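# Push utility cart through self-closing door into yellow bay

## Task

Move the utility cart through the self-closing door into the other room and park it in the yellow bay so that all four wheels sit fully inside the taped outline, none touching the tape. The case of copy paper has to finish in the cart's top tray, entirely within its edges with nothing overhanging. The door must have closed again before the scene is ended. Either or both robots may be used, but no robot may topple or be left leaning, or the task fails.

## Robot and tools

Robots: r1 and r2 are identical Hello Robot Stretch 4 units. Each has an omni-wheel base, a mast carrying a lift, and one arm that telescopes forward with a wrist (yaw, pitch, roll) and a two-finger gripper. The robot stands about 1.6 m tall, and its base rim lies within 0.23 m of the base origin. Objects and loads may occasionally be nudged by outside disturbances.

Frames: the base frame sits on the floor under the base centre, with x forward, y left, z up, in metres. hand_pose is reported in this frame and may be slightly wrong. The odometry frame is the base frame as it stood when the scene began. base_odometry counts wheel rotation only, so slipping shows up as travel. Its heading is in rad, positive to the left, range -3.142 to 3.142. If turned_by_wheels and turned_by_imu, summed over one move, disagree by more than roughly 0.1 rad, the base likely hit something or slid. Each robot reports in its own frames, so only images, lidar_m and wrist_depth_mm show where the two robots are relative to each other.

move: sends one action. Arguments are r1 and r2 (each that robot's share, one object per robot), cameras (list of camera names: r1_head_camera, r1_head_left_camera, r1_head_right_camera, r1_wrist_camera and the r2 equivalents, or all; omitted means all, [] means none), and blocking, which must always be false. The call returns in about half a second while motion continues. A robot not named keeps whatever it was doing. Inside a robot's object: base holds exactly one relative offset from where the base currently is: translate_m (metres, forward positive, -2 to 2), strafe_m (metres, left positive, -2 to 2) or rotate_rad (radians, counter-clockwise positive, -3.2 to 3.2). translate_m and strafe_m may be combined for a straight diagonal drive without turning; rotate_rad cannot be combined. joints holds absolute targets by name: lift_m 0 to 1.2 m; arm_m 0 to 0.55 m; wrist_yaw_rad -1.134 to 4.276 (0 forward, positive left, about 3.14 folded back); wrist_pitch_rad -1.117 to 4.259 (0 level, 1.57 pointing down); wrist_roll_rad -1.117 to 4.259 (0 fingers level, positive clockwise viewed from behind); gripper_m -0.038 to 0.141 m fingertip gap (negative squeezes fingers together). Joint targets past a limit are clipped and reported; other out-of-range values get the call refused. Optional: pace (slow, default, fast, max), speeds (per-joint top speed, not gripper), contact_limits (0 lightest to 1 hardest, default 0.5, for arm_m, lift_m, translate_m, strafe_m, rotate_rad, each given only next to its own command; a base limit persists until the next base command). end_of_arm: "enable_torque" must be sent alone; it re-powers a wrist or gripper motor that shut off. A move sent while others run replaces only the named targets. Base speeds drop when the lift is high (above 0.2 m, down to 0.3 m/s at 1.2 m).

wait: seconds from 0 to 10; returns state and images, and comes back early once a commanded robot reaches rest. wait(0) shows an "earlier move" line. stop: no arguments; brakes every running motion and re-brakes slack wheels. zoom_image: camera plus region [x0, y0, x1, y1] in pixels from the top-left, at most 504 by 504. finished_scene: scene is the number of the current scene; the first call only prompts a check, a second call in a later reply really ends it. Whatever is left must hold without the robots.

Results: a move line gives each moved robot's status (done, or its worst status such as time_out). "as last shown" marks a robot reported unchanged. The pictures line lists image order; images may lag the state slightly. Statuses: done; moving; off_target (stopped short, may keep pushing); contact_stop (that motion was held back and went slack); time_out (motion cut off after 14 s, target dropped); limit_stop_at_own_body; limit_stop_at_tilt (lean above 6 degrees; lift, arm and wheels go limp until it clears); torque_fault (a wrist or gripper motor is limp until enable_torque). After an uncommanded stop or a refused call, the remaining move, wait and finished_scene calls in that reply are skipped. on_its_own reports holds, slack joints or rolling wheels; "held at" is a target. lidar_m: 12 distances in metres, sector 1 straight ahead then counter-clockwise in 30 degree steps (4 left, 7 behind, 10 right); "-" is nothing seen or closer than 0.25 m; it sees the other robot, not itself, and may miss glass or thin legs. wrist_depth_mm: 7x7 grid of depths, 100 to 2000 mm, "-" if unknown. base_tilt in degrees (forward, right) with about 3 degrees fixed bias. motor_effort in percent with peak in brackets; servo_current in mA, a squeeze shows as a rise in the gripper reading.

Cautions: never let bases press on each other; once touching, even millimetres more is a hard press that fails the scene. Two robots given the same drive can differ by up to about 3 cm per metre, which strains a shared load and can tip one. More than 1 kg held with arm_m over 0.2 risks tipping when turning, driving or braking, especially at fast paces; steady pushes with a high gripper also risk it. Keep lift contact limit at least 0.15 for 1 kg, 0.3 for 2 kg. Avoid self-collision: gripper over the base with lift below about 0.2 (0.45 pointing down), tilt up combined with roll, or yaw plus pitch below about -1.1. Gripping: command a gap below the object's width; gaps more than 0.02 under it between constraints can trip the motor. The simulation keeps running while replies are composed. Avoid drops, slams, hard hits and releasing moving parts.

Each tool is called after "Emit:" in YAML: its name, and indented under it one key for each argument.

## Session

Emit:
move:
  blocking: false

Scene clock: 0.00 s.
r1.base_odometry: x=+0.000 y=+0.000 heading=+0.000
r1.turned_by_wheels: +0.000
r1.turned_by_imu: +0.000
r1.base_tilt: forward=-1.6 right=+1.3
r1.lidar_m: 1.92 2.25 3.81 1.93 0.97 0.84 0.83 0.93 0.77 0.76 0.93 1.59
r1.base_status: not commanded
r1.joint_positions: lift_m=+0.127 arm_m=+0.000 wrist_yaw_rad=+3.089 wrist_pitch_rad=+0.002 wrist_roll_rad=+0.000 gripper_m=+0.056
r1.joint_status: not commanded
r1.measured_speeds: translate_m=+0.000 strafe_m=+0.000 rotate_rad=+0.000 lift_m=+0.000 arm_m=+0.000 wrist_yaw_rad=+0.000 wrist_pitch_rad=+0.000 wrist_roll_rad=+0.000
r1.motor_effort: lift_m=+20 arm_m=-4 wheel_0=+0 wheel_1=+2 wheel_2=+1
r1.servo_current: wrist_yaw_rad=46 wrist_pitch_rad=39 wrist_roll_rad=52 gripper_m=33
r1.hand_pose: x=-0.1125 y=+0.1024 z=+0.3046 quat_wxyz=(+0.026, -0.001, +0.000, +1.000) (m; r1's base frame)
r1.wrist_depth_mm: 137 138 - - - - - / 113 139 - - - - - / 117 140 229 - - - - / 137 160 - - - - - / - - - - - - - / - - 190 - 189 - - / 842 759 750 166 741 127 768
r2.base_odometry: x=+0.000 y=+0.000 heading=+0.000
r2.turned_by_wheels: +0.000
r2.turned_by_imu: +0.000
r2.base_tilt: forward=-0.7 right=+0.0
r2.lidar_m: 2.02 1.45 1.40 1.49 2.01 2.22 2.34 3.17 1.60 3.62 2.59 2.46
r2.base_status: not commanded
r2.joint_positions: lift_m=+0.295 arm_m=+0.000 wrist_yaw_rad=+3.133 wrist_pitch_rad=+0.001 wrist_roll_rad=+0.000 gripper_m=+0.056
r2.joint_status: not commanded
r2.measured_speeds: translate_m=+0.000 strafe_m=+0.000 rotate_rad=+0.000 lift_m=+0.000 arm_m=+0.000 wrist_yaw_rad=+0.000 wrist_pitch_rad=+0.000 wrist_roll_rad=+0.000
r2.motor_effort: lift_m=+18 arm_m=-4 wheel_0=+1 wheel_1=+0 wheel_2=+0
r2.servo_current: wrist_yaw_rad=39 wrist_pitch_rad=33 wrist_roll_rad=46 gripper_m=46
r2.hand_pose: x=-0.1167 y=+0.0898 z=+0.4727 quat_wxyz=(+0.004, -0.001, +0.000, +1.000) (m; r2's base frame)
r2.wrist_depth_mm: - 140 - - - - - / - 125 148 - - - - / - 129 191 - - - - / 144 143 267 - - - - / 228 - - - - - - / 225 1576 196 1576 189 1618 1464 / 237 991 1160 - - 1025 1060
pictures: r1_head_camera, r1_head_left_camera, r1_head_right_camera, r1_wrist_camera, r2_head_camera, r2_head_left_camera, r2_head_right_camera, r2_wrist_camera
Images, in order (width x height): r1_head_camera 420x560, r1_head_left_camera 420x672, r1_head_right_camera 420x672, r1_wrist_camera 616x392, r2_head_camera 420x560, r2_head_left_camera 420x672, r2_head_right_camera 420x672, r2_wrist_camera 616x392.

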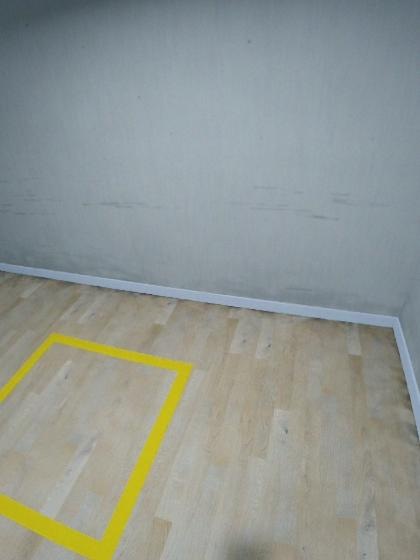

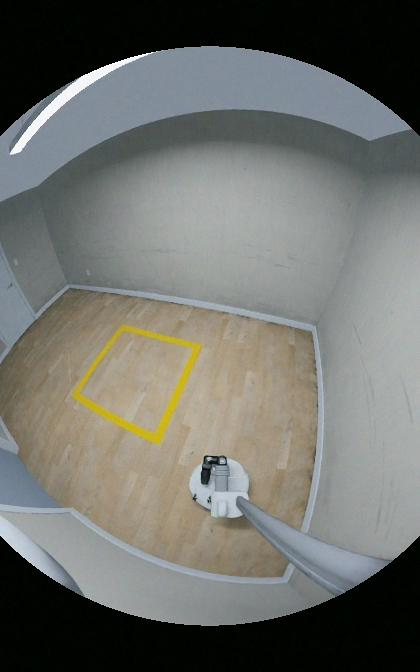

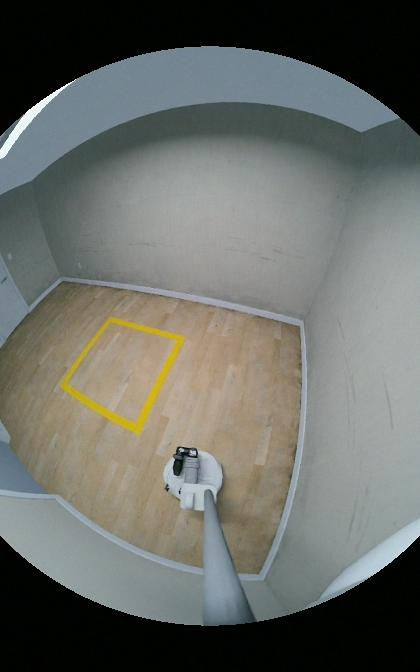

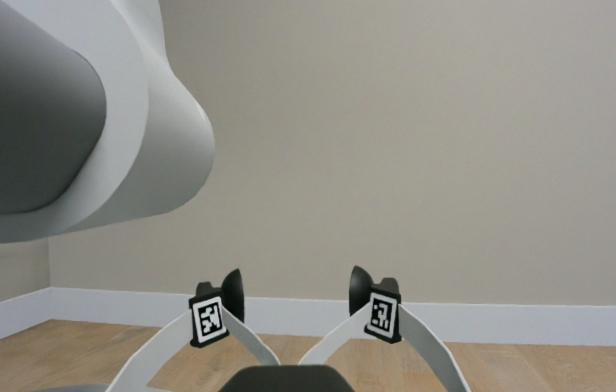

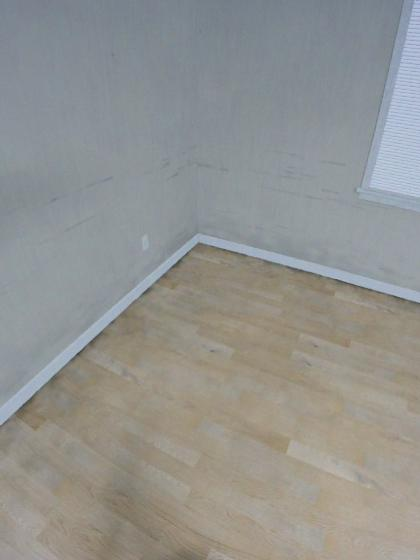

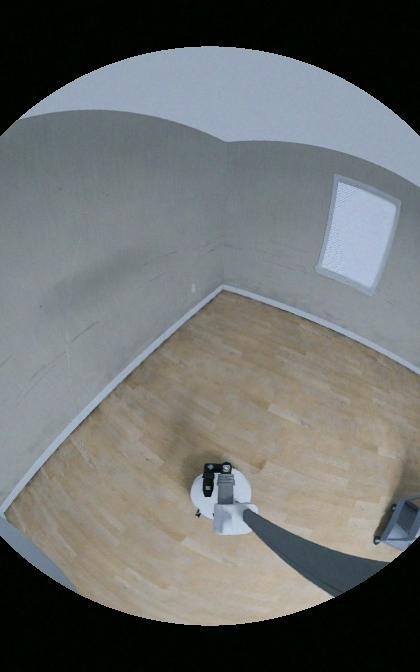

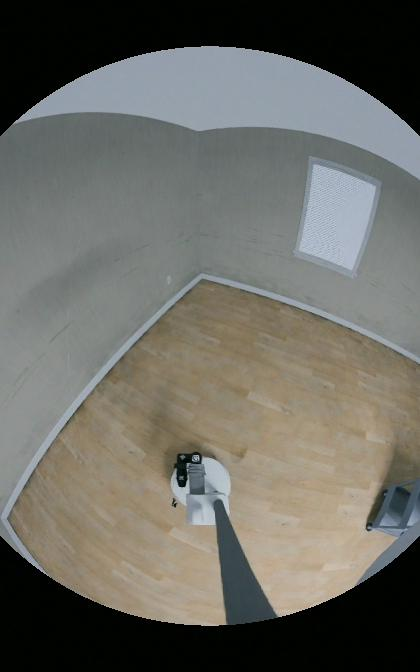

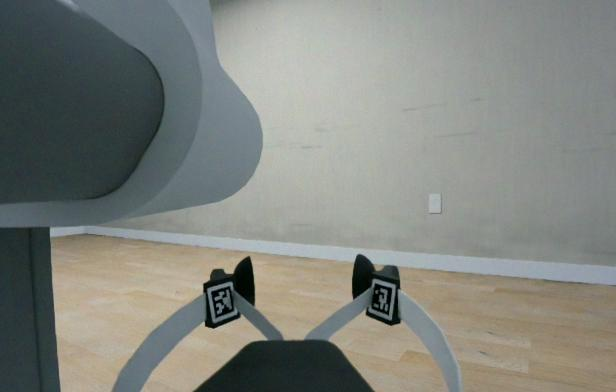

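Emit:
move:
  blocking: false
  r1: {"base": {"rotate_rad": 1.57}}
  r2: {"base": {"rotate_rad": -1.57}}
  cameras: []

Emit:
wait:
  seconds: 2
  cameras: ["r1_head_camera", "r1_head_left_camera", "r2_head_camera", "r2_head_left_camera"]

Scene clock: 4.83 s.
move: r1 moving; r2 moving
r1.base_odometry: x=+0.000 y=+0.000 heading=+0.252
r1.turned_by_wheels: +0.252
r1.turned_by_imu: +0.252
r1.base_tilt: forward=-1.6 right=+1.2
r1.lidar_m: 1.98 2.71 3.66 1.25 0.89 0.80 0.87 0.80 0.77 0.82 1.11 1.92
r1.base_status: rotate_rad moving
r1.joint_positions: lift_m=+0.127 arm_m=+0.000 wrist_yaw_rad=+3.089 wrist_pitch_rad=+0.002 wrist_roll_rad=+0.000 gripper_m=+0.056
r1.joint_status: not commanded
r1.measured_speeds: translate_m=-0.001 strafe_m=-0.001 rotate_rad=+0.980 lift_m=+0.000 arm_m=+0.000 wrist_yaw_rad=+0.000 wrist_pitch_rad=+0.000 wrist_roll_rad=+0.000
r1.motor_effort: lift_m=+20(20) arm_m=-4(4) wheel_0=-7(9) wheel_1=-7(8) wheel_2=-7(7)
r1.servo_current: wrist_yaw_rad=65(65) wrist_pitch_rad=46(52) wrist_roll_rad=52(65) gripper_m=39(46)
r1.hand_pose: x=-0.1125 y=+0.1024 z=+0.3046 quat_wxyz=(+0.026, -0.001, +0.000, +1.000) (m; r1's base frame)
r1.wrist_depth_mm: 136 138 - - - - - / 113 139 - - - - - / 118 140 229 - - - - / 137 161 - - - - - / - - - - - - - / - 1060 190 - 189 - - / 778 759 750 167 750 128 732
r2.base_odometry: x=+0.000 y=+0.000 heading=-0.252
r2.turned_by_wheels: -0.252
r2.turned_by_imu: -0.244
r2.base_tilt: forward=-0.6 right=+0.1
r2.lidar_m: 2.52 1.62 1.40 1.40 1.67 2.23 2.24 2.64 1.59 1.63 2.93 2.49
r2.base_status: rotate_rad moving
r2.joint_positions: lift_m=+0.295 arm_m=+0.000 wrist_yaw_rad=+3.133 wrist_pitch_rad=+0.001 wrist_roll_rad=+0.000 gripper_m=+0.056
r2.joint_status: not commanded
r2.measured_speeds: translate_m=+0.000 strafe_m=+0.000 rotate_rad=-0.974 lift_m=+0.000 arm_m=+0.000 wrist_yaw_rad=+0.000 wrist_pitch_rad=+0.000 wrist_roll_rad=+0.000
r2.motor_effort: lift_m=+18(18) arm_m=-4(4) wheel_0=+8(12) wheel_1=+10(10) wheel_2=+11(11)
r2.servo_current: wrist_yaw_rad=39(46) wrist_pitch_rad=39(46) wrist_roll_rad=39(52) gripper_m=52(52)
r2.hand_pose: x=-0.1167 y=+0.0898 z=+0.4727 quat_wxyz=(+0.004, -0.001, +0.000, +1.000) (m; r2's base frame)
r2.wrist_depth_mm: - 141 - - - - - / - 126 148 - - - - / - 129 191 - - - - / 144 143 267 - - - - / 228 - - - - - - / 226 1576 196 1576 189 1661 1464 / 237 1008 1138 - - 1060 1078
pictures: none
No camera images: "cameras" was empty.

Scene clock: 6.40 s.
earlier move: r1 done; r2 done
r1.base_odometry: x=+0.000 y=+0.000 heading=+1.570
r1.turned_by_wheels: +1.318
r1.turned_by_imu: +1.325
r1.base_tilt: forward=-1.6 right=+1.3
r1.lidar_m: 1.95 1.00 0.83 0.84 0.92 0.76 0.79 0.89 1.55 1.95 2.20 3.76
r1.base_status: done
r1.joint_positions: lift_m=+0.127 arm_m=+0.000 wrist_yaw_rad=+3.089 wrist_pitch_rad=+0.002 wrist_roll_rad=+0.000 gripper_m=+0.056
r1.joint_status: not commanded
r1.measured_speeds: translate_m=+0.000 strafe_m=+0.000 rotate_rad=+0.000 lift_m=+0.000 arm_m=+0.000 wrist_yaw_rad=+0.000 wrist_pitch_rad=+0.000 wrist_roll_rad=+0.000
r1.motor_effort: lift_m=+20(20) arm_m=-4(4) wheel_0=-2(10) wheel_1=-2(9) wheel_2=+0(8)
r1.servo_current: wrist_yaw_rad=52(72) wrist_pitch_rad=39(52) wrist_roll_rad=39(65) gripper_m=46(52)
r1.hand_pose: x=-0.1125 y=+0.1024 z=+0.3046 quat_wxyz=(+0.026, -0.001, +0.000, +1.000) (m; r1's base frame)
r1.wrist_depth_mm: 137 139 - - - - - / 113 139 - - - - - / 117 140 229 - - - - / 137 161 - - - - - / - - - - - - - / - - 189 - 189 - - / 854 750 759 155 741 128 759
r2.base_odometry: x=+0.000 y=+0.000 heading=-1.569
r2.turned_by_wheels: -1.318
r2.turned_by_imu: -1.283
r2.base_tilt: forward=-0.6 right=+0.0
r2.lidar_m: 3.58 2.60 2.46 1.99 1.43 1.40 1.49 2.04 2.22 2.32 3.21 1.63
r2.base_status: done
r2.joint_positions: lift_m=+0.295 arm_m=+0.000 wrist_yaw_rad=+3.133 wrist_pitch_rad=+0.001 wrist_roll_rad=+0.000 gripper_m=+0.056
r2.joint_status: not commanded
r2.measured_speeds: translate_m=+0.000 strafe_m=+0.000 rotate_rad=+0.000 lift_m=+0.000 arm_m=+0.000 wrist_yaw_rad=+0.000 wrist_pitch_rad=+0.000 wrist_roll_rad=+0.000
r2.motor_effort: lift_m=+18(18) arm_m=-4(4) wheel_0=+2(12) wheel_1=+2(12) wheel_2=+3(11)
r2.servo_current: wrist_yaw_rad=52(52) wrist_pitch_rad=39(46) wrist_roll_rad=46(59) gripper_m=52(52)
r2.hand_pose: x=-0.1167 y=+0.0898 z=+0.4727 quat_wxyz=(+0.004, -0.001, +0.000, +1.000) (m; r2's base frame)
r2.wrist_depth_mm: - 140 - - - - - / - 126 142 - - - - / - 130 185 - - - - / 144 143 225 - - - - / 229 - - - - - - / 227 1576 196 1336 189 - - / 226 991 1138 - - 1025 1060
wait: 1.57 of 2 s (r1 and r2 have come to rest)
pictures: r1_head_camera, r1_head_left_camera, r2_head_camera, r2_head_left_camera
Images, in order (width x height): r1_head_camera 420x560, r1_head_left_camera 420x672, r2_head_camera 420x560, r2_head_left_camera 420x672.

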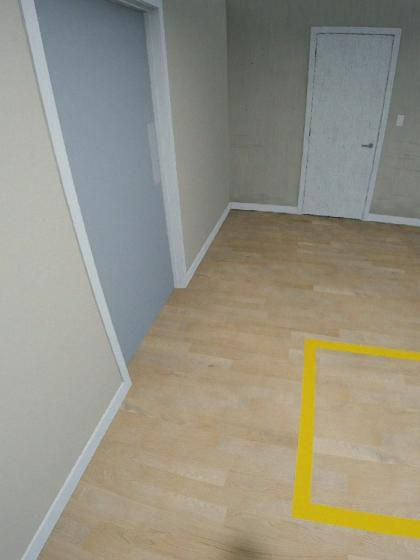

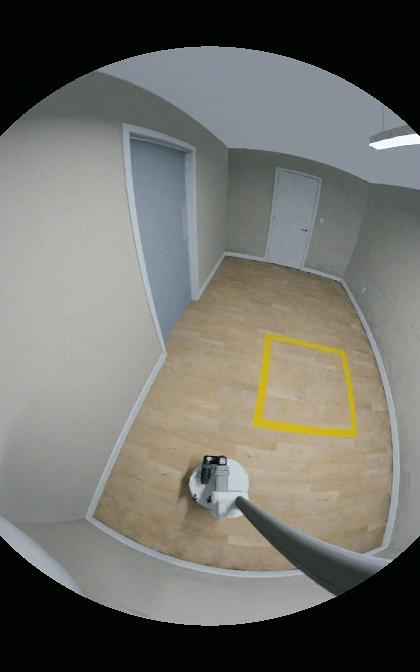

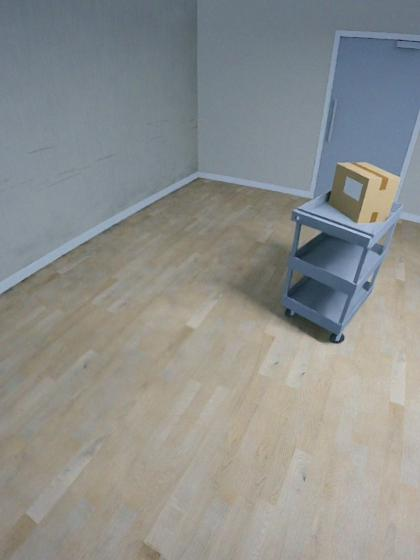

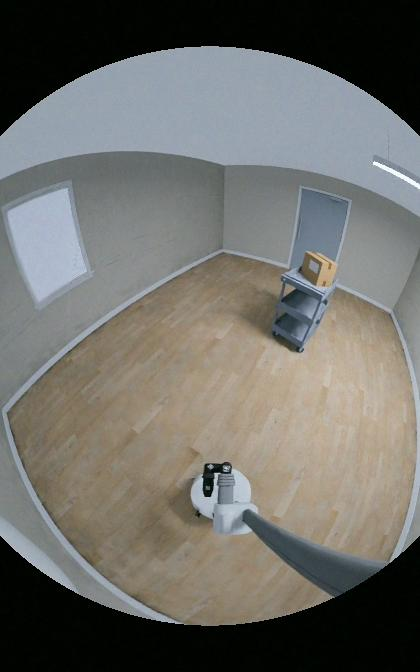

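Emit:
zoom_image:
  camera: "r2_head_camera"
  region: [240, 20, 420, 360]

Emit:
zoom_image:
  camera: "r1_head_camera"
  region: [0, 0, 240, 400]

Emit:
zoom_image:
  camera: "r2_head_left_camera"
  region: [240, 170, 400, 370]

Scaled by 1.482 from the camera's 420x560 image, which has a finer 1200x1600 frame.

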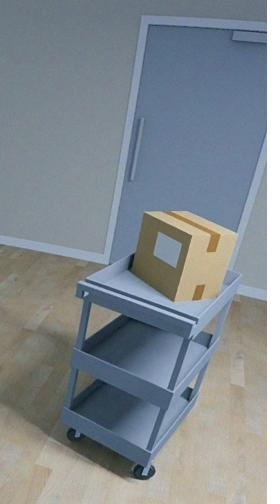

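Scaled by 1.260 from the camera's 420x560 image, which has a finer 600x800 frame.

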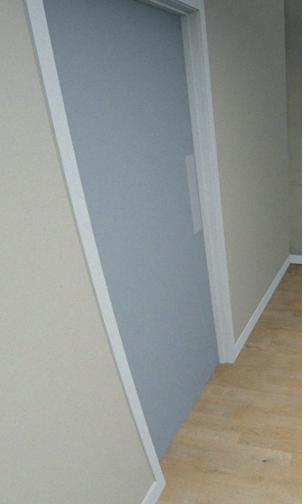

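Scaled by 2.520 from the camera's 420x672 image, which has a finer 600x960 frame.

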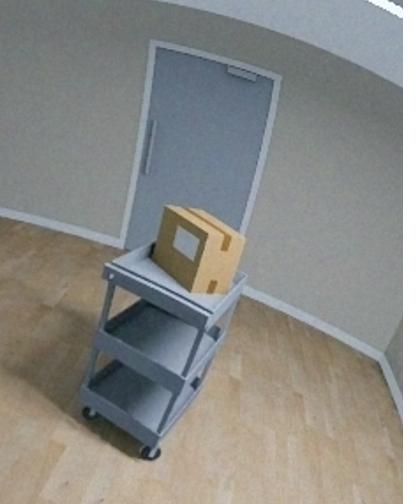

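Emit:
zoom_image:
  camera: "r2_head_camera"
  region: [280, 150, 420, 350]

Emit:
zoom_image:
  camera: "r2_head_camera"
  region: [280, 150, 420, 250]

Scaled by 2.520 from the camera's 420x560 image, which has a finer 1200x1600 frame.

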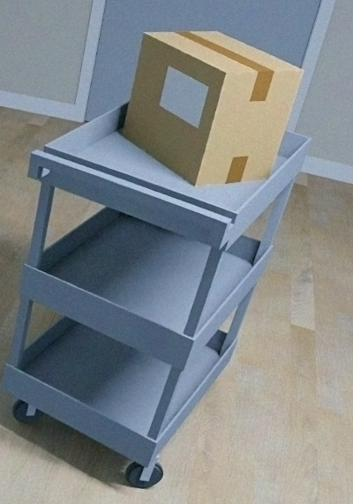

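Scaled by 3.600 from the camera's 420x560 image, which has a finer 1200x1600 frame.

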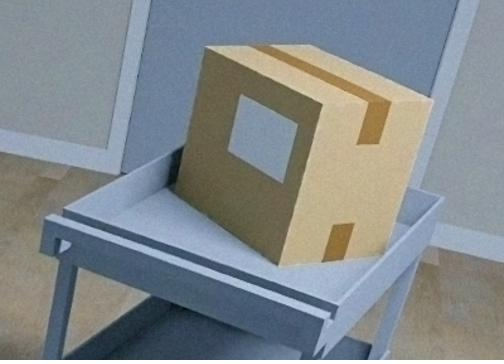

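Emit:
move:
  blocking: false
  r1: {"base": {"translate_m": 1.42, "strafe_m": -0.48}}
  r2: {"base": {"translate_m": 1.0}}
  cameras: []

Emit:
wait:
  seconds: 3.5
  cameras: []

Emit:
wait:
  seconds: 5
  cameras: ["r1_head_camera", "r2_head_camera", "r2_head_left_camera"]

Scene clock: 178.40 s.
move: r1 moving; r2 moving
r1.base_odometry: x=+0.011 y=+0.031 heading=+1.570
r1.turned_by_wheels: +0.000
r1.turned_by_imu: +0.000
r1.base_tilt: forward=-1.6 right=+1.3
r1.lidar_m: 1.98 0.99 0.84 0.84 0.96 0.80 0.81 0.95 1.64 1.94 2.22 3.76
r1.base_status: translate_m moving; strafe_m moving
r1.joint_positions: lift_m=+0.127 arm_m=+0.000 wrist_yaw_rad=+3.089 wrist_pitch_rad=+0.002 wrist_roll_rad=+0.000 gripper_m=+0.056
r1.joint_status: not commanded
r1.measured_speeds: translate_m=+0.123 strafe_m=-0.041 rotate_rad=+0.006 lift_m=+0.000 arm_m=+0.000 wrist_yaw_rad=+0.000 wrist_pitch_rad=+0.000 wrist_roll_rad=+0.000
r1.motor_effort: lift_m=+20(20) arm_m=-4(4) wheel_0=+9(10) wheel_1=+1(4) wheel_2=-9(9)
r1.servo_current: wrist_yaw_rad=46(59) wrist_pitch_rad=39(46) wrist_roll_rad=33(59) gripper_m=46(46)
r1.hand_pose: x=-0.1125 y=+0.1024 z=+0.3046 quat_wxyz=(+0.026, -0.001, +0.000, +1.000) (m; r1's base frame)
r1.wrist_depth_mm: 136 139 - - - - - / 113 139 - - - - - / 118 139 229 - - - - / 137 162 - - - - - / - - - - - - - / - - 189 - 189 - - / 842 750 750 156 750 127 759
r2.base_odometry: x=+0.000 y=-0.031 heading=-1.569
r2.turned_by_wheels: +0.000
r2.turned_by_imu: +0.001
r2.base_tilt: forward=-0.6 right=+0.1
r2.lidar_m: 3.52 2.57 2.46 2.07 1.50 1.41 1.50 2.09 2.23 2.35 3.25 1.59
r2.base_status: translate_m moving
r2.joint_positions: lift_m=+0.295 arm_m=+0.000 wrist_yaw_rad=+3.133 wrist_pitch_rad=+0.001 wrist_roll_rad=+0.000 gripper_m=+0.056
r2.joint_status: not commanded
r2.measured_speeds: translate_m=+0.121 strafe_m=+0.001 rotate_rad=+0.000 lift_m=+0.000 arm_m=+0.000 wrist_yaw_rad=+0.000 wrist_pitch_rad=+0.000 wrist_roll_rad=+0.000
r2.motor_effort: lift_m=+18(18) arm_m=-4(4) wheel_0=+9(9) wheel_1=+7(8) wheel_2=-12(13)
r2.servo_current: wrist_yaw_rad=39(59) wrist_pitch_rad=39(46) wrist_roll_rad=46(59) gripper_m=46(52)
r2.hand_pose: x=-0.1167 y=+0.0898 z=+0.4727 quat_wxyz=(+0.004, -0.001, +0.000, +1.000) (m; r2's base frame)
r2.wrist_depth_mm: - 141 - - - - - / - 126 142 - - - - / - 129 183 - - - - / 144 143 232 - - - - / 229 - - - - - - / 228 1576 196 1336 189 - - / 237 1008 1138 - - 1042 1060
pictures: none
No camera images: "cameras" was empty.

Scene clock: 181.90 s.
earlier move: r1 moving; r2 moving
r1.base_odometry: x=+0.331 y=+0.976 heading=+1.570
r1.turned_by_wheels: +0.000
r1.turned_by_imu: -0.002
r1.base_tilt: forward=-1.6 right=+1.3
r1.lidar_m: 2.00 1.22 0.93 0.93 1.08 1.80 1.79 2.09 1.87 1.86 2.13 2.91
r1.base_status: translate_m moving; strafe_m moving
r1.joint_positions: lift_m=+0.127 arm_m=+0.000 wrist_yaw_rad=+3.089 wrist_pitch_rad=+0.002 wrist_roll_rad=+0.000 gripper_m=+0.056
r1.joint_status: not commanded
r1.measured_speeds: translate_m=+0.284 strafe_m=-0.096 rotate_rad=+0.000 lift_m=+0.000 arm_m=+0.000 wrist_yaw_rad=+0.000 wrist_pitch_rad=+0.000 wrist_roll_rad=+0.000
r1.motor_effort: lift_m=+20(20) arm_m=-4(4) wheel_0=+6(11) wheel_1=+3(6) wheel_2=-5(10)
r1.servo_current: wrist_yaw_rad=52(65) wrist_pitch_rad=39(52) wrist_roll_rad=52(72) gripper_m=33(52)
r1.hand_pose: x=-0.1125 y=+0.1024 z=+0.3046 quat_wxyz=(+0.026, -0.001, +0.000, +1.000) (m; r1's base frame)
r1.wrist_depth_mm: 136 139 - - - - - / 113 139 - - - - - / 118 140 229 - - - - / 137 161 290 - - - - / 1983 - 1983 - - - - / 1182 1205 193 1182 191 1160 1160 / 842 750 759 167 741 778 820
r2.base_odometry: x=+0.002 y=-0.965 heading=-1.569
r2.turned_by_wheels: +0.000
r2.turned_by_imu: +0.002
r2.base_tilt: forward=-0.7 right=+0.0
r2.lidar_m: 2.86 2.08 1.99 2.08 2.31 2.24 2.33 2.81 2.71 2.84 0.88 0.87
r2.base_status: translate_m moving
r2.joint_positions: lift_m=+0.295 arm_m=+0.000 wrist_yaw_rad=+3.133 wrist_pitch_rad=+0.001 wrist_roll_rad=+0.000 gripper_m=+0.056
r2.joint_status: not commanded
r2.measured_speeds: translate_m=+0.135 strafe_m=-0.002 rotate_rad=+0.000 lift_m=+0.000 arm_m=+0.000 wrist_yaw_rad=+0.000 wrist_pitch_rad=+0.000 wrist_roll_rad=+0.000
r2.motor_effort: lift_m=+18(18) arm_m=-4(5) wheel_0=+2(10) wheel_1=+4(8) wheel_2=-4(14)
r2.servo_current: wrist_yaw_rad=33(59) wrist_pitch_rad=39(46) wrist_roll_rad=52(59) gripper_m=46(59)
r2.hand_pose: x=-0.1167 y=+0.0898 z=+0.4727 quat_wxyz=(+0.004, -0.001, +0.000, +1.000) (m; r2's base frame)
r2.wrist_depth_mm: - 141 - - - - - / - 126 150 - - - - / - 129 183 - - - - / 144 143 272 - - - - / 230 - - - - - - / 227 1576 196 1537 190 1618 1464 / 225 1008 1160 - - 1042 1078
wait: 3.50 s; no rest
pictures: none
No camera images: "cameras" was empty.

Scene clock: 182.73 s.
earlier move: r1 moving; r2 done
r1.base_odometry: x=+0.411 y=+1.213 heading=+1.570
r1.turned_by_wheels: +0.000
r1.turned_by_imu: +0.000
r1.base_tilt: forward=-1.6 right=+1.3
r1.lidar_m: 2.06 1.21 1.04 0.96 1.11 1.85 2.05 2.16 1.83 1.83 2.12 2.66
r1.base_status: translate_m moving; strafe_m moving
r1.joint_positions: lift_m=+0.127 arm_m=+0.000 wrist_yaw_rad=+3.089 wrist_pitch_rad=+0.002 wrist_roll_rad=+0.000 gripper_m=+0.056
r1.joint_status: not commanded
r1.measured_speeds: translate_m=+0.285 strafe_m=-0.095 rotate_rad=-0.001 lift_m=+0.000 arm_m=+0.000 wrist_yaw_rad=+0.000 wrist_pitch_rad=+0.000 wrist_roll_rad=+0.000
r1.motor_effort: lift_m=+20(20) arm_m=-4(4) wheel_0=+4(11) wheel_1=+3(6) wheel_2=-6(10)
r1.servo_current: wrist_yaw_rad=33(65) wrist_pitch_rad=39(52) wrist_roll_rad=39(72) gripper_m=39(52)
r1.hand_pose: x=-0.1125 y=+0.1024 z=+0.3046 quat_wxyz=(+0.026, -0.001, +0.000, +1.000) (m; r1's base frame)
r1.wrist_depth_mm: 136 139 - - - - - / 113 139 - - - - - / 117 140 273 - - - - / 137 162 - - - - - / 1921 - - - - - - / 1182 1229 195 1229 191 1205 1138 / 798 159 707 156 741 788 831
r2.base_odometry: x=+0.002 y=-1.000 heading=-1.569
r2.turned_by_wheels: +0.000
r2.turned_by_imu: +0.000
r2.base_tilt: forward=-0.6 right=+0.1
r2.lidar_m: 2.83 2.08 1.93 2.09 2.36 2.26 2.38 2.83 2.74 2.86 0.84 0.86
r2.base_status: done
r2.joint_positions: lift_m=+0.295 arm_m=+0.000 wrist_yaw_rad=+3.133 wrist_pitch_rad=+0.001 wrist_roll_rad=+0.000 gripper_m=+0.056
r2.joint_status: not commanded
r2.measured_speeds: translate_m=+0.000 strafe_m=+0.000 rotate_rad=+0.000 lift_m=+0.000 arm_m=+0.000 wrist_yaw_rad=+0.000 wrist_pitch_rad=+0.000 wrist_roll_rad=+0.000
r2.motor_effort: lift_m=+18(18) arm_m=-4(5) wheel_0=+3(10) wheel_1=+2(8) wheel_2=-2(14)
r2.servo_current: wrist_yaw_rad=39(59) wrist_pitch_rad=39(46) wrist_roll_rad=39(65) gripper_m=46(59)
r2.hand_pose: x=-0.1167 y=+0.0898 z=+0.4727 quat_wxyz=(+0.004, -0.001, +0.000, +1.000) (m; r2's base frame)
r2.wrist_depth_mm: - 140 - - - - - / - 127 150 - - - - / - 130 183 - - - - / 144 143 271 - - - - / 229 - - - - - - / 228 1576 196 1576 190 1618 1464 / 225 1008 1160 - - 1042 1060
wait: 0.83 of 5 s (r2 has come to rest)
pictures: r1_head_camera, r2_head_camera, r2_head_left_camera
Images, in order (width x height): r1_head_camera 420x560, r2_head_camera 420x560, r2_head_left_camera 420x672.

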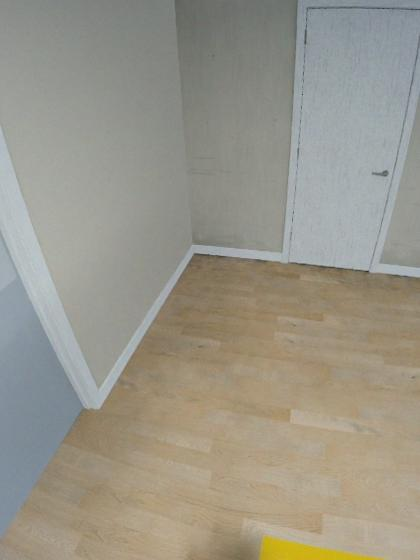

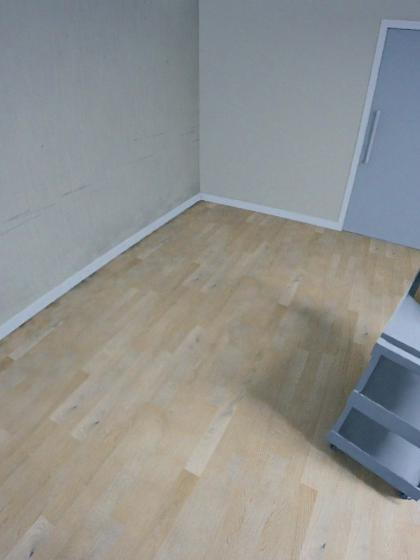

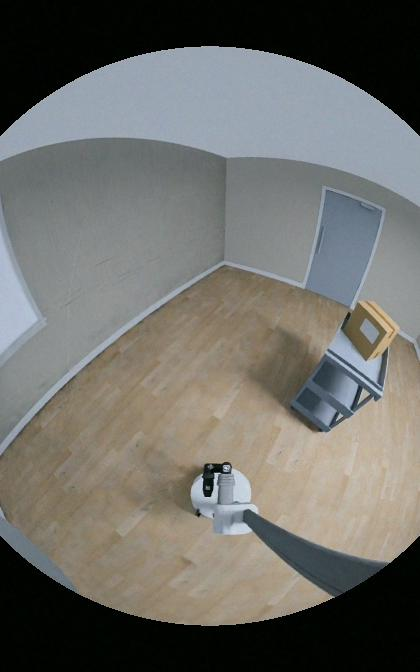

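Emit:
move:
  blocking: false
  r1: {"base": {"rotate_rad": 1.31}}
  r2: {"base": {"rotate_rad": -0.85}}
  cameras: []

Emit:
wait:
  seconds: 1
  cameras: []

Emit:
wait:
  seconds: 2
  cameras: ["r1_head_camera", "r1_head_left_camera", "r2_head_camera", "r2_head_left_camera"]

Scene clock: 188.73 s.
earlier move: r1 done
move: r1 moving; r2 moving
r1.base_odometry: x=+0.481 y=+1.420 heading=+1.822
r1.turned_by_wheels: +0.252
r1.turned_by_imu: +0.252
r1.base_tilt: forward=-1.6 right=+1.3
r1.lidar_m: 1.45 1.11 1.03 1.04 1.35 2.24 2.35 1.91 1.82 1.87 2.54 2.40
r1.base_status: rotate_rad moving
r1.joint_positions: lift_m=+0.127 arm_m=+0.000 wrist_yaw_rad=+3.089 wrist_pitch_rad=+0.002 wrist_roll_rad=+0.000 gripper_m=+0.056
r1.joint_status: not commanded
r1.measured_speeds: translate_m=-0.002 strafe_m=+0.001 rotate_rad=+0.972 lift_m=+0.000 arm_m=+0.000 wrist_yaw_rad=+0.000 wrist_pitch_rad=+0.000 wrist_roll_rad=+0.000
r1.motor_effort: lift_m=+20(20) arm_m=-4(4) wheel_0=-7(9) wheel_1=-8(8) wheel_2=-6(8)
r1.servo_current: wrist_yaw_rad=39(52) wrist_pitch_rad=46(46) wrist_roll_rad=52(59) gripper_m=46(46)
r1.hand_pose: x=-0.1125 y=+0.1024 z=+0.3046 quat_wxyz=(+0.026, -0.001, +0.000, +1.000) (m; r1's base frame)
r1.wrist_depth_mm: 136 138 - - - - - / 113 139 - - - - - / 118 140 273 - - - - / 137 162 - - - - - / 1661 - - - - - 1808 / 1182 1182 193 1182 191 1182 1138 / 842 768 750 156 741 768 809
r2.base_odometry: x=+0.002 y=-1.000 heading=-1.821
r2.turned_by_wheels: -0.252
r2.turned_by_imu: -0.244
r2.base_tilt: forward=-0.7 right=+0.1
r2.lidar_m: 3.57 2.30 2.01 1.97 2.40 2.26 2.30 2.71 2.74 2.73 0.91 0.85
r2.base_status: rotate_rad moving
r2.joint_positions: lift_m=+0.295 arm_m=+0.000 wrist_yaw_rad=+3.133 wrist_pitch_rad=+0.001 wrist_roll_rad=+0.000 gripper_m=+0.056
r2.joint_status: not commanded
r2.measured_speeds: translate_m=-0.002 strafe_m=+0.002 rotate_rad=-0.974 lift_m=+0.000 arm_m=+0.000 wrist_yaw_rad=+0.000 wrist_pitch_rad=+0.000 wrist_roll_rad=+0.000
r2.motor_effort: lift_m=+18(18) arm_m=-4(4) wheel_0=+10(10) wheel_1=+9(10) wheel_2=+10(10)
r2.servo_current: wrist_yaw_rad=39(59) wrist_pitch_rad=39(46) wrist_roll_rad=46(59) gripper_m=46(59)
r2.hand_pose: x=-0.1167 y=+0.0898 z=+0.4727 quat_wxyz=(+0.004, -0.001, +0.000, +1.000) (m; r2's base frame)
r2.wrist_depth_mm: - 141 - - - - - / - 126 150 - - - - / - 130 183 - - - - / 144 143 270 - - - - / 229 - - - - - - / 226 1576 196 1576 190 1618 1464 / 225 1008 1160 - - 1042 1060
pictures: none
No camera images: "cameras" was empty.

Scene clock: 189.73 s.
earlier move: r1 moving; r2 moving
r1.base_odometry: x=+0.481 y=+1.420 heading=+2.866
r1.turned_by_wheels: +1.045
r1.turned_by_imu: +1.050
r1.base_tilt: forward=-1.6 right=+1.3
r1.lidar_m: 1.05 1.05 1.34 2.26 2.33 1.92 1.78 1.85 2.49 2.44 1.49 1.11
r1.base_status: rotate_rad moving
r1.joint_positions: lift_m=+0.127 arm_m=+0.000 wrist_yaw_rad=+3.089 wrist_pitch_rad=+0.002 wrist_roll_rad=+0.000 gripper_m=+0.056
r1.joint_status: not commanded
r1.measured_speeds: translate_m=+0.000 strafe_m=+0.002 rotate_rad=+0.261 lift_m=+0.000 arm_m=+0.000 wrist_yaw_rad=+0.000 wrist_pitch_rad=+0.000 wrist_roll_rad=+0.000
r1.motor_effort: lift_m=+20(20) arm_m=-4(4) wheel_0=-3(9) wheel_1=-3(11) wheel_2=-1(8)
r1.servo_current: wrist_yaw_rad=52(65) wrist_pitch_rad=46(46) wrist_roll_rad=52(59) gripper_m=39(46)
r1.hand_pose: x=-0.1125 y=+0.1024 z=+0.3046 quat_wxyz=(+0.026, -0.001, +0.000, +1.000) (m; r1's base frame)
r1.wrist_depth_mm: 136 138 - - - - - / 113 139 - - - - - / 118 140 229 - - - - / 137 161 - - - - - / 1661 - - 1661 - - - / 1182 1182 193 1205 190 1160 1205 / 831 750 759 167 741 768 820
r2.base_odometry: x=+0.002 y=-1.000 heading=-2.418
r2.turned_by_wheels: -0.597
r2.turned_by_imu: -0.582
r2.base_tilt: forward=-0.7 right=+0.0
r2.lidar_m: 0.88 3.45 2.44 2.01 1.98 2.31 2.28 2.27 2.57 2.69 2.71 0.92
r2.base_status: rotate_rad moving
r2.joint_positions: lift_m=+0.295 arm_m=+0.000 wrist_yaw_rad=+3.133 wrist_pitch_rad=+0.001 wrist_roll_rad=+0.000 gripper_m=+0.056
r2.joint_status: not commanded
r2.measured_speeds: translate_m=+0.000 strafe_m=+0.000 rotate_rad=+0.000 lift_m=+0.000 arm_m=+0.000 wrist_yaw_rad=+0.000 wrist_pitch_rad=+0.000 wrist_roll_rad=+0.000
r2.motor_effort: lift_m=+18(18) arm_m=-4(4) wheel_0=+5(10) wheel_1=+3(10) wheel_2=+2(10)
r2.servo_current: wrist_yaw_rad=39(59) wrist_pitch_rad=52(52) wrist_roll_rad=46(59) gripper_m=52(59)
r2.hand_pose: x=-0.1167 y=+0.0898 z=+0.4727 quat_wxyz=(+0.004, -0.001, +0.000, +1.000) (m; r2's base frame)
r2.wrist_depth_mm: - 141 - - - - - / - 126 150 - - - - / - 130 183 - - - - / 144 143 271 - - - - / 229 - - - - - - / 228 1576 196 1537 190 1576 1430 / 225 1025 1138 - - 1042 1060
wait: 1.00 s; no rest
pictures: none
No camera images: "cameras" was empty.

Scene clock: 189.83 s.
earlier move: r1 moving; r2 done
r1.base_odometry: x=+0.481 y=+1.420 heading=+2.879
r1.turned_by_wheels: +0.013
r1.turned_by_imu: +0.013
r1.base_tilt: forward=-1.6 right=+1.3
r1.lidar_m: 1.03 1.02 1.35 2.26 2.34 1.90 1.77 1.85 2.51 2.44 1.46 1.11
r1.base_status: rotate_rad moving
r1.joint_positions: lift_m=+0.127 arm_m=+0.000 wrist_yaw_rad=+3.089 wrist_pitch_rad=+0.002 wrist_roll_rad=+0.000 gripper_m=+0.056
r1.joint_status: not commanded
r1.measured_speeds: translate_m=+0.001 strafe_m=+0.000 rotate_rad=+0.066 lift_m=+0.000 arm_m=+0.000 wrist_yaw_rad=+0.000 wrist_pitch_rad=+0.000 wrist_roll_rad=+0.000
r1.motor_effort: lift_m=+20(20) arm_m=-4(4) wheel_0=-3(9) wheel_1=-1(11) wheel_2=-1(8)
r1.servo_current: wrist_yaw_rad=59(65) wrist_pitch_rad=46(46) wrist_roll_rad=39(59) gripper_m=46(46)
r1.hand_pose: x=-0.1125 y=+0.1024 z=+0.3046 quat_wxyz=(+0.026, -0.001, +0.000, +1.000) (m; r1's base frame)
r1.wrist_depth_mm: 136 139 - - - - - / 113 139 - - - - - / 117 139 228 - - - - / 137 161 - - - - - / 1661 - - 1661 - - - / 1182 1205 193 1229 190 1160 1229 / 842 759 741 167 741 778 831
r2.base_odometry: x=+0.002 y=-1.000 heading=-2.418
r2.turned_by_wheels: +0.000
r2.turned_by_imu: +0.000
r2.base_tilt: forward=-0.7 right=+0.1
r2.lidar_m: 0.82 3.48 2.41 2.03 1.98 2.28 2.27 2.26 2.59 2.73 2.71 0.94
r2.base_status: done
r2.joint_positions: lift_m=+0.295 arm_m=+0.000 wrist_yaw_rad=+3.133 wrist_pitch_rad=+0.001 wrist_roll_rad=+0.000 gripper_m=+0.056
r2.joint_status: not commanded
r2.measured_speeds: translate_m=+0.000 strafe_m=+0.000 rotate_rad=+0.000 lift_m=+0.000 arm_m=+0.000 wrist_yaw_rad=+0.000 wrist_pitch_rad=+0.000 wrist_roll_rad=+0.000
r2.motor_effort: lift_m=+18(18) arm_m=-4(4) wheel_0=+4(10) wheel_1=+3(10) wheel_2=+3(10)
r2.servo_current: wrist_yaw_rad=46(59) wrist_pitch_rad=39(52) wrist_roll_rad=46(59) gripper_m=52(59)
r2.hand_pose: x=-0.1167 y=+0.0898 z=+0.4727 quat_wxyz=(+0.004, -0.001, +0.000, +1.000) (m; r2's base frame)
r2.wrist_depth_mm: - 141 - - - - - / - 126 150 - - - - / - 130 184 - - - - / 144 144 270 - - - - / 230 - - - - - - / 227 1576 196 1537 189 1618 1464 / 226 991 1160 - - 1042 1060
wait: 0.10 of 2 s (r2 has come to rest)
pictures: r1_head_camera, r1_head_left_camera, r2_head_camera, r2_head_left_camera
Images, in order (width x height): r1_head_camera 420x560, r1_head_left_camera 420x672, r2_head_camera 420x560, r2_head_left_camera 420x672.

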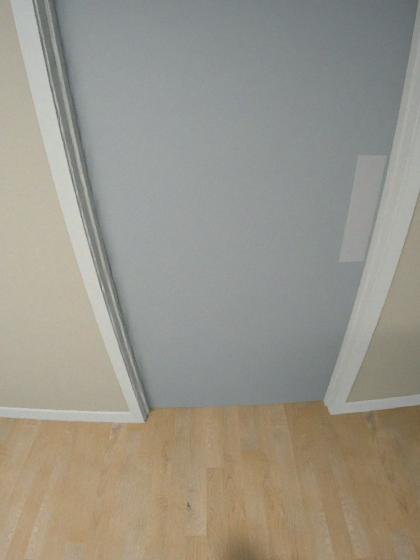

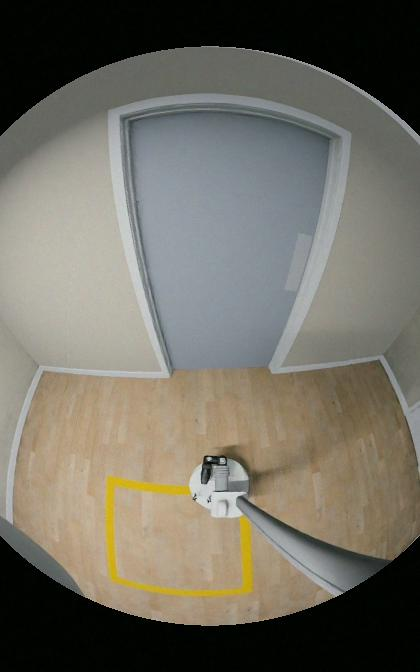

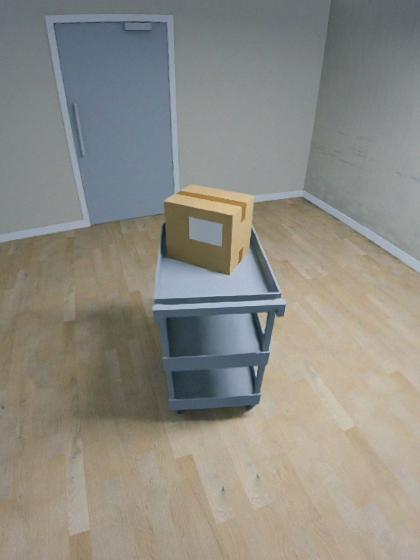

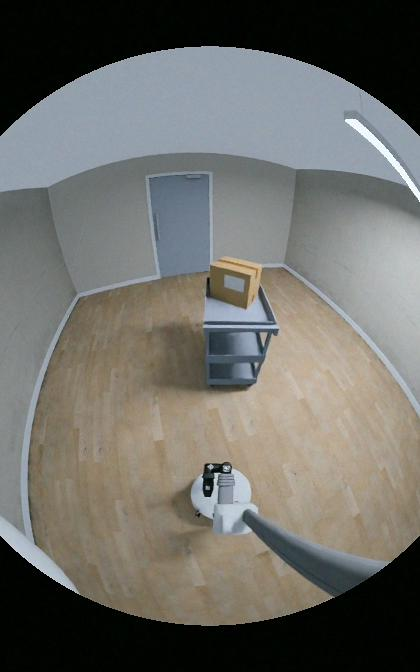

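Emit:
zoom_image:
  camera: "r2_head_camera"
  region: [120, 160, 300, 320]

Emit:
zoom_image:
  camera: "r2_head_camera"
  region: [130, 290, 300, 430]

Emit:
zoom_image:
  camera: "r2_head_camera"
  region: [40, 0, 190, 240]

Scaled by 2.800 from the camera's 420x560 image, which has a finer 1200x1600 frame.

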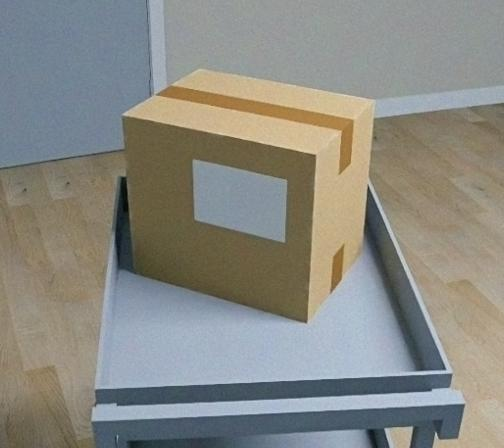

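Scaled by 2.965 from the camera's 420x560 image, which has a finer 1200x1600 frame.

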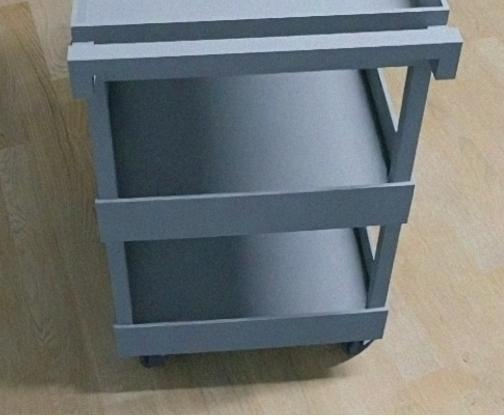

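Scaled by 2.100 from the camera's 420x560 image, which has a finer 1200x1600 frame.

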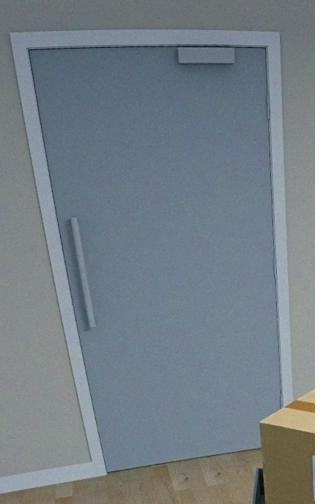

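Emit:
move:
  blocking: false
  r1: {"base": {"strafe_m": -0.21}}
  r2: {"joints": {"lift_m": 0.62, "wrist_yaw_rad": 0.0, "gripper_m": 0.12}}
  cameras: []

Emit:
wait:
  seconds: 2.5
  cameras: ["r2_wrist_camera", "r2_head_camera", "r1_head_camera"]

Scene clock: 273.30 s.
earlier move: r1 done
move: r1 moving; r2 moving
r1.base_odometry: x=+0.490 y=+1.455 heading=+2.880
r1.turned_by_wheels: +0.000
r1.turned_by_imu: +0.000
r1.base_tilt: forward=-1.6 right=+1.3
r1.lidar_m: 1.05 1.06 1.35 2.28 2.39 1.88 1.79 1.84 2.52 2.41 1.47 1.10
r1.base_status: strafe_m moving
r1.joint_positions: lift_m=+0.127 arm_m=+0.000 wrist_yaw_rad=+3.089 wrist_pitch_rad=+0.002 wrist_roll_rad=+0.000 gripper_m=+0.056
r1.joint_status: not commanded
r1.measured_speeds: translate_m=+0.000 strafe_m=-0.140 rotate_rad=+0.002 lift_m=+0.000 arm_m=+0.000 wrist_yaw_rad=+0.000 wrist_pitch_rad=+0.000 wrist_roll_rad=+0.000
r1.motor_effort: lift_m=+20(20) arm_m=-4(4) wheel_0=+9(11) wheel_1=-8(10) wheel_2=+0(1)
r1.servo_current: wrist_yaw_rad=52(59) wrist_pitch_rad=46(46) wrist_roll_rad=39(59) gripper_m=46(46)
r1.hand_pose: x=-0.1125 y=+0.1024 z=+0.3046 quat_wxyz=(+0.026, -0.001, +0.000, +1.000) (m; r1's base frame)
r1.wrist_depth_mm: 136 139 - - - - - / 113 139 - - - - - / 117 140 229 - - - - / 137 161 - - - - - / 1756 - - 1708 - - - / 1182 1205 195 1205 191 1160 1229 / 854 750 759 166 759 778 809
r2.base_odometry: x=+0.002 y=-1.000 heading=-2.418
r2.turned_by_wheels: +0.000
r2.turned_by_imu: +0.000
r2.base_tilt: forward=-0.7 right=+0.1
r2.lidar_m: 0.84 3.51 2.40 2.01 1.97 2.29 2.26 2.26 2.58 2.72 2.73 0.93
r2.base_status: not commanded
r2.joint_positions: lift_m=+0.333 arm_m=+0.000 wrist_yaw_rad=+2.570 wrist_pitch_rad=+0.001 wrist_roll_rad=+0.000 gripper_m=+0.075
r2.joint_status: lift_m moving; wrist_yaw_rad moving; gripper_m moving
r2.measured_speeds: translate_m=+0.000 strafe_m=+0.000 rotate_rad=+0.000 lift_m=+0.146 arm_m=+0.000 wrist_yaw_rad=-1.740 wrist_pitch_rad=+0.000 wrist_roll_rad=+0.000
r2.motor_effort: lift_m=+23(25) arm_m=-4(4) wheel_0=+4(4) wheel_1=+3(4) wheel_2=+3(3)
r2.servo_current: wrist_yaw_rad=124(124) wrist_pitch_rad=46(46) wrist_roll_rad=46(59) gripper_m=91(91)
r2.hand_pose: x=-0.0242 y=+0.2296 z=+0.5104 quat_wxyz=(+0.282, -0.001, +0.000, +0.959) (m; r2's base frame)
r2.wrist_depth_mm: - - - - - 1808 1618 / - - - - - 1808 1618 / 283 - - - - 1921 - / - - - - - - - / - - - - - - - / 1661 1661 190 1661 192 1576 1430 / 1205 1138 1205 - 1182 1098 1118
pictures: none
No camera images: "cameras" was empty.

Scene clock: 274.80 s.
earlier move: r1 done; r2 moving
r1.base_odometry: x=+0.535 y=+1.622 heading=+2.880
r1.turned_by_wheels: +0.000
r1.turned_by_imu: -0.001
r1.base_tilt: forward=-1.6 right=+1.2
r1.lidar_m: 1.05 1.09 1.37 2.45 2.57 1.90 1.80 1.84 2.36 2.23 1.47 1.06
r1.base_status: done
r1.joint_positions: lift_m=+0.127 arm_m=+0.000 wrist_yaw_rad=+3.089 wrist_pitch_rad=+0.002 wrist_roll_rad=+0.000 gripper_m=+0.056
r1.joint_status: not commanded
r1.measured_speeds: translate_m=+0.000 strafe_m=+0.000 rotate_rad=+0.000 lift_m=+0.000 arm_m=+0.000 wrist_yaw_rad=+0.000 wrist_pitch_rad=+0.000 wrist_roll_rad=+0.000
r1.motor_effort: lift_m=+20(20) arm_m=-4(4) wheel_0=+0(11) wheel_1=-1(11) wheel_2=+0(1)
r1.servo_current: wrist_yaw_rad=59(65) wrist_pitch_rad=39(46) wrist_roll_rad=39(65) gripper_m=39(46)
r1.hand_pose: x=-0.1125 y=+0.1024 z=+0.3046 quat_wxyz=(+0.026, -0.001, +0.000, +1.000) (m; r1's base frame)
r1.wrist_depth_mm: 137 138 - - - - - / 113 139 - - - - - / 117 140 222 - - - - / 137 160 - - - - - / 1708 - - 1708 1921 - - / 1160 1205 194 1182 190 1160 1118 / 842 750 715 166 741 768 809
r2.base_odometry: x=+0.002 y=-1.000 heading=-2.418
r2.turned_by_wheels: +0.000
r2.turned_by_imu: +0.000
r2.base_tilt: forward=-0.7 right=+0.1
r2.lidar_m: 0.86 3.46 2.43 2.02 1.98 2.29 2.28 2.24 2.58 2.73 2.72 0.91
r2.base_status: not commanded
r2.joint_positions: lift_m=+0.619 arm_m=+0.000 wrist_yaw_rad=+0.016 wrist_pitch_rad=+0.001 wrist_roll_rad=+0.000 gripper_m=+0.120
r2.joint_status: lift_m moving; wrist_yaw_rad moving; the others done
r2.measured_speeds: translate_m=+0.000 strafe_m=+0.000 rotate_rad=+0.000 lift_m=+0.029 arm_m=+0.000 wrist_yaw_rad=-0.622 wrist_pitch_rad=+0.000 wrist_roll_rad=+0.000
r2.motor_effort: lift_m=+23(26) arm_m=-4(4) wheel_0=+4(4) wheel_1=+4(4) wheel_2=+3(3)
r2.servo_current: wrist_yaw_rad=72(137) wrist_pitch_rad=46(46) wrist_roll_rad=52(59) gripper_m=52(130)
r2.hand_pose: x=+0.4606 y=-0.0829 z=+0.7965 quat_wxyz=(+1.000, +0.000, +0.001, +0.008) (m; r2's base frame)
r2.wrist_depth_mm: - - - - - - - / - - - - - - - / - - - 976 - - - / - - - - - - - / - - - - - - - / - - 196 - 191 - - / 1756 1708 1708 - - 1618 1661
wait: 1.50 of 2.5 s (r1 has come to rest)
pictures: r1_head_camera, r2_head_camera, r2_wrist_camera
Images, in order (width x height): r1_head_camera 420x560, r2_head_camera 420x560, r2_wrist_camera 616x392.

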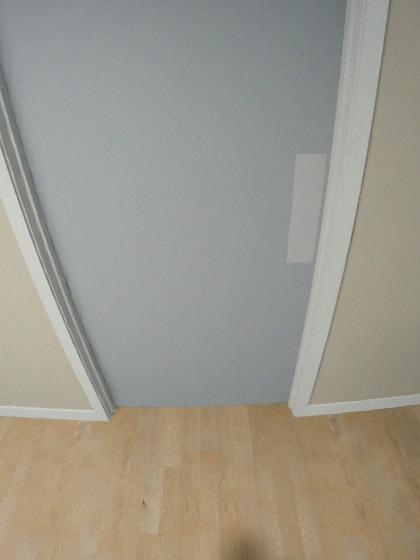

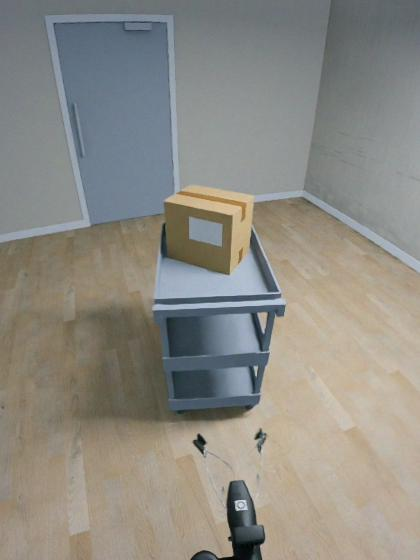

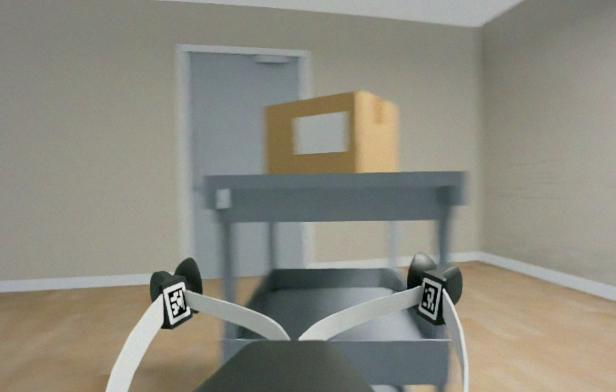

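Emit:
wait:
  seconds: 0.3
  cameras: ["r2_wrist_camera"]

Emit:
zoom_image:
  camera: "r2_wrist_camera"
  region: [180, 80, 500, 320]

Scene clock: 310.60 s.
earlier move: r2 done
r1.base_odometry: x=+0.535 y=+1.622 heading=+2.880
r1.turned_by_wheels: +0.000
r1.turned_by_imu: +0.000
r1.base_tilt: forward=-1.6 right=+1.3
r1.lidar_m: 1.06 1.11 1.39 2.47 2.55 1.89 1.78 1.86 2.35 2.22 1.45 1.06
r1.base_status: done
r1.joint_positions: lift_m=+0.127 arm_m=+0.000 wrist_yaw_rad=+3.089 wrist_pitch_rad=+0.002 wrist_roll_rad=+0.000 gripper_m=+0.056
r1.joint_status: not commanded
r1.measured_speeds: translate_m=+0.000 strafe_m=+0.000 rotate_rad=+0.000 lift_m=+0.000 arm_m=+0.000 wrist_yaw_rad=+0.000 wrist_pitch_rad=+0.000 wrist_roll_rad=+0.000
r1.motor_effort: lift_m=+20(20) arm_m=-4(4) wheel_0=-1(11) wheel_1=-1(11) wheel_2=+0(1)
r1.servo_current: wrist_yaw_rad=59(65) wrist_pitch_rad=39(52) wrist_roll_rad=52(65) gripper_m=46(46)
r1.hand_pose: x=-0.1125 y=+0.1024 z=+0.3046 quat_wxyz=(+0.026, -0.001, +0.000, +1.000) (m; r1's base frame)
r1.wrist_depth_mm: 136 138 - - - - - / 113 139 - - - - - / 117 139 223 - - - - / 137 159 - - - - - / 1661 - - 1708 1921 - - / 1160 1205 195 1182 190 1182 1118 / 842 741 707 167 750 778 820
r2.base_odometry: x=+0.002 y=-1.000 heading=-2.418
r2.turned_by_wheels: +0.000
r2.turned_by_imu: +0.000
r2.base_tilt: forward=-0.7 right=+0.1
r2.lidar_m: 0.87 3.49 2.43 2.04 1.99 2.28 2.26 2.25 2.54 2.74 2.71 0.93
r2.base_status: not commanded
r2.joint_positions: lift_m=+0.620 arm_m=+0.000 wrist_yaw_rad=+0.003 wrist_pitch_rad=+0.001 wrist_roll_rad=+0.000 gripper_m=+0.120
r2.joint_status: all done
r2.measured_speeds: translate_m=+0.000 strafe_m=+0.000 rotate_rad=+0.000 lift_m=+0.000 arm_m=+0.000 wrist_yaw_rad=+0.000 wrist_pitch_rad=+0.000 wrist_roll_rad=+0.000
r2.motor_effort: lift_m=+21(26) arm_m=-4(4) wheel_0=+4(4) wheel_1=+3(4) wheel_2=+3(3)
r2.servo_current: wrist_yaw_rad=59(137) wrist_pitch_rad=39(46) wrist_roll_rad=46(59) gripper_m=46(130)
r2.hand_pose: x=+0.4596 y=-0.0866 z=+0.7975 quat_wxyz=(+1.000, +0.000, +0.001, +0.001) (m; r2's base frame)
r2.wrist_depth_mm: - - - - - - - / - - - - - - - / - - - 946 - - - / - - - - - - - / - - - - - - - / - - 196 - 191 - - / 1756 1756 - - - 1661 1661
wait: 0.00 of 0.3 s (r2 has come to rest)
pictures: r2_wrist_camera
Images, in order (width x height): r2_wrist_camera 616x392.

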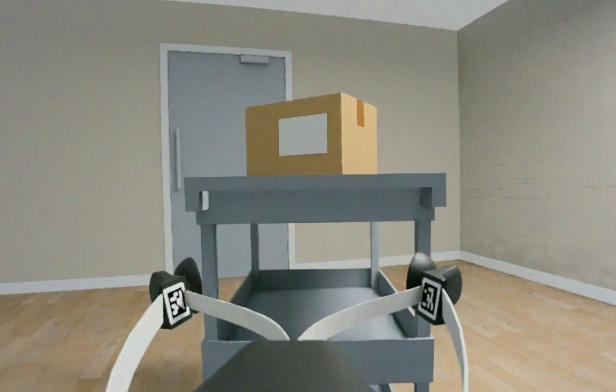

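Scaled by 1.575.

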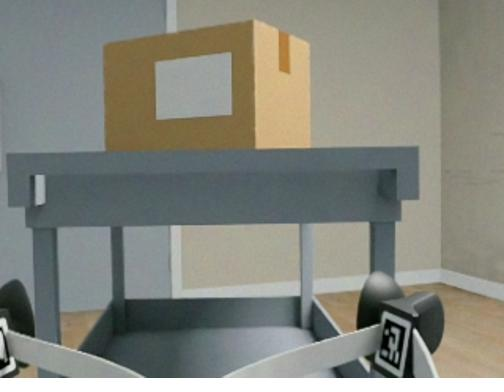

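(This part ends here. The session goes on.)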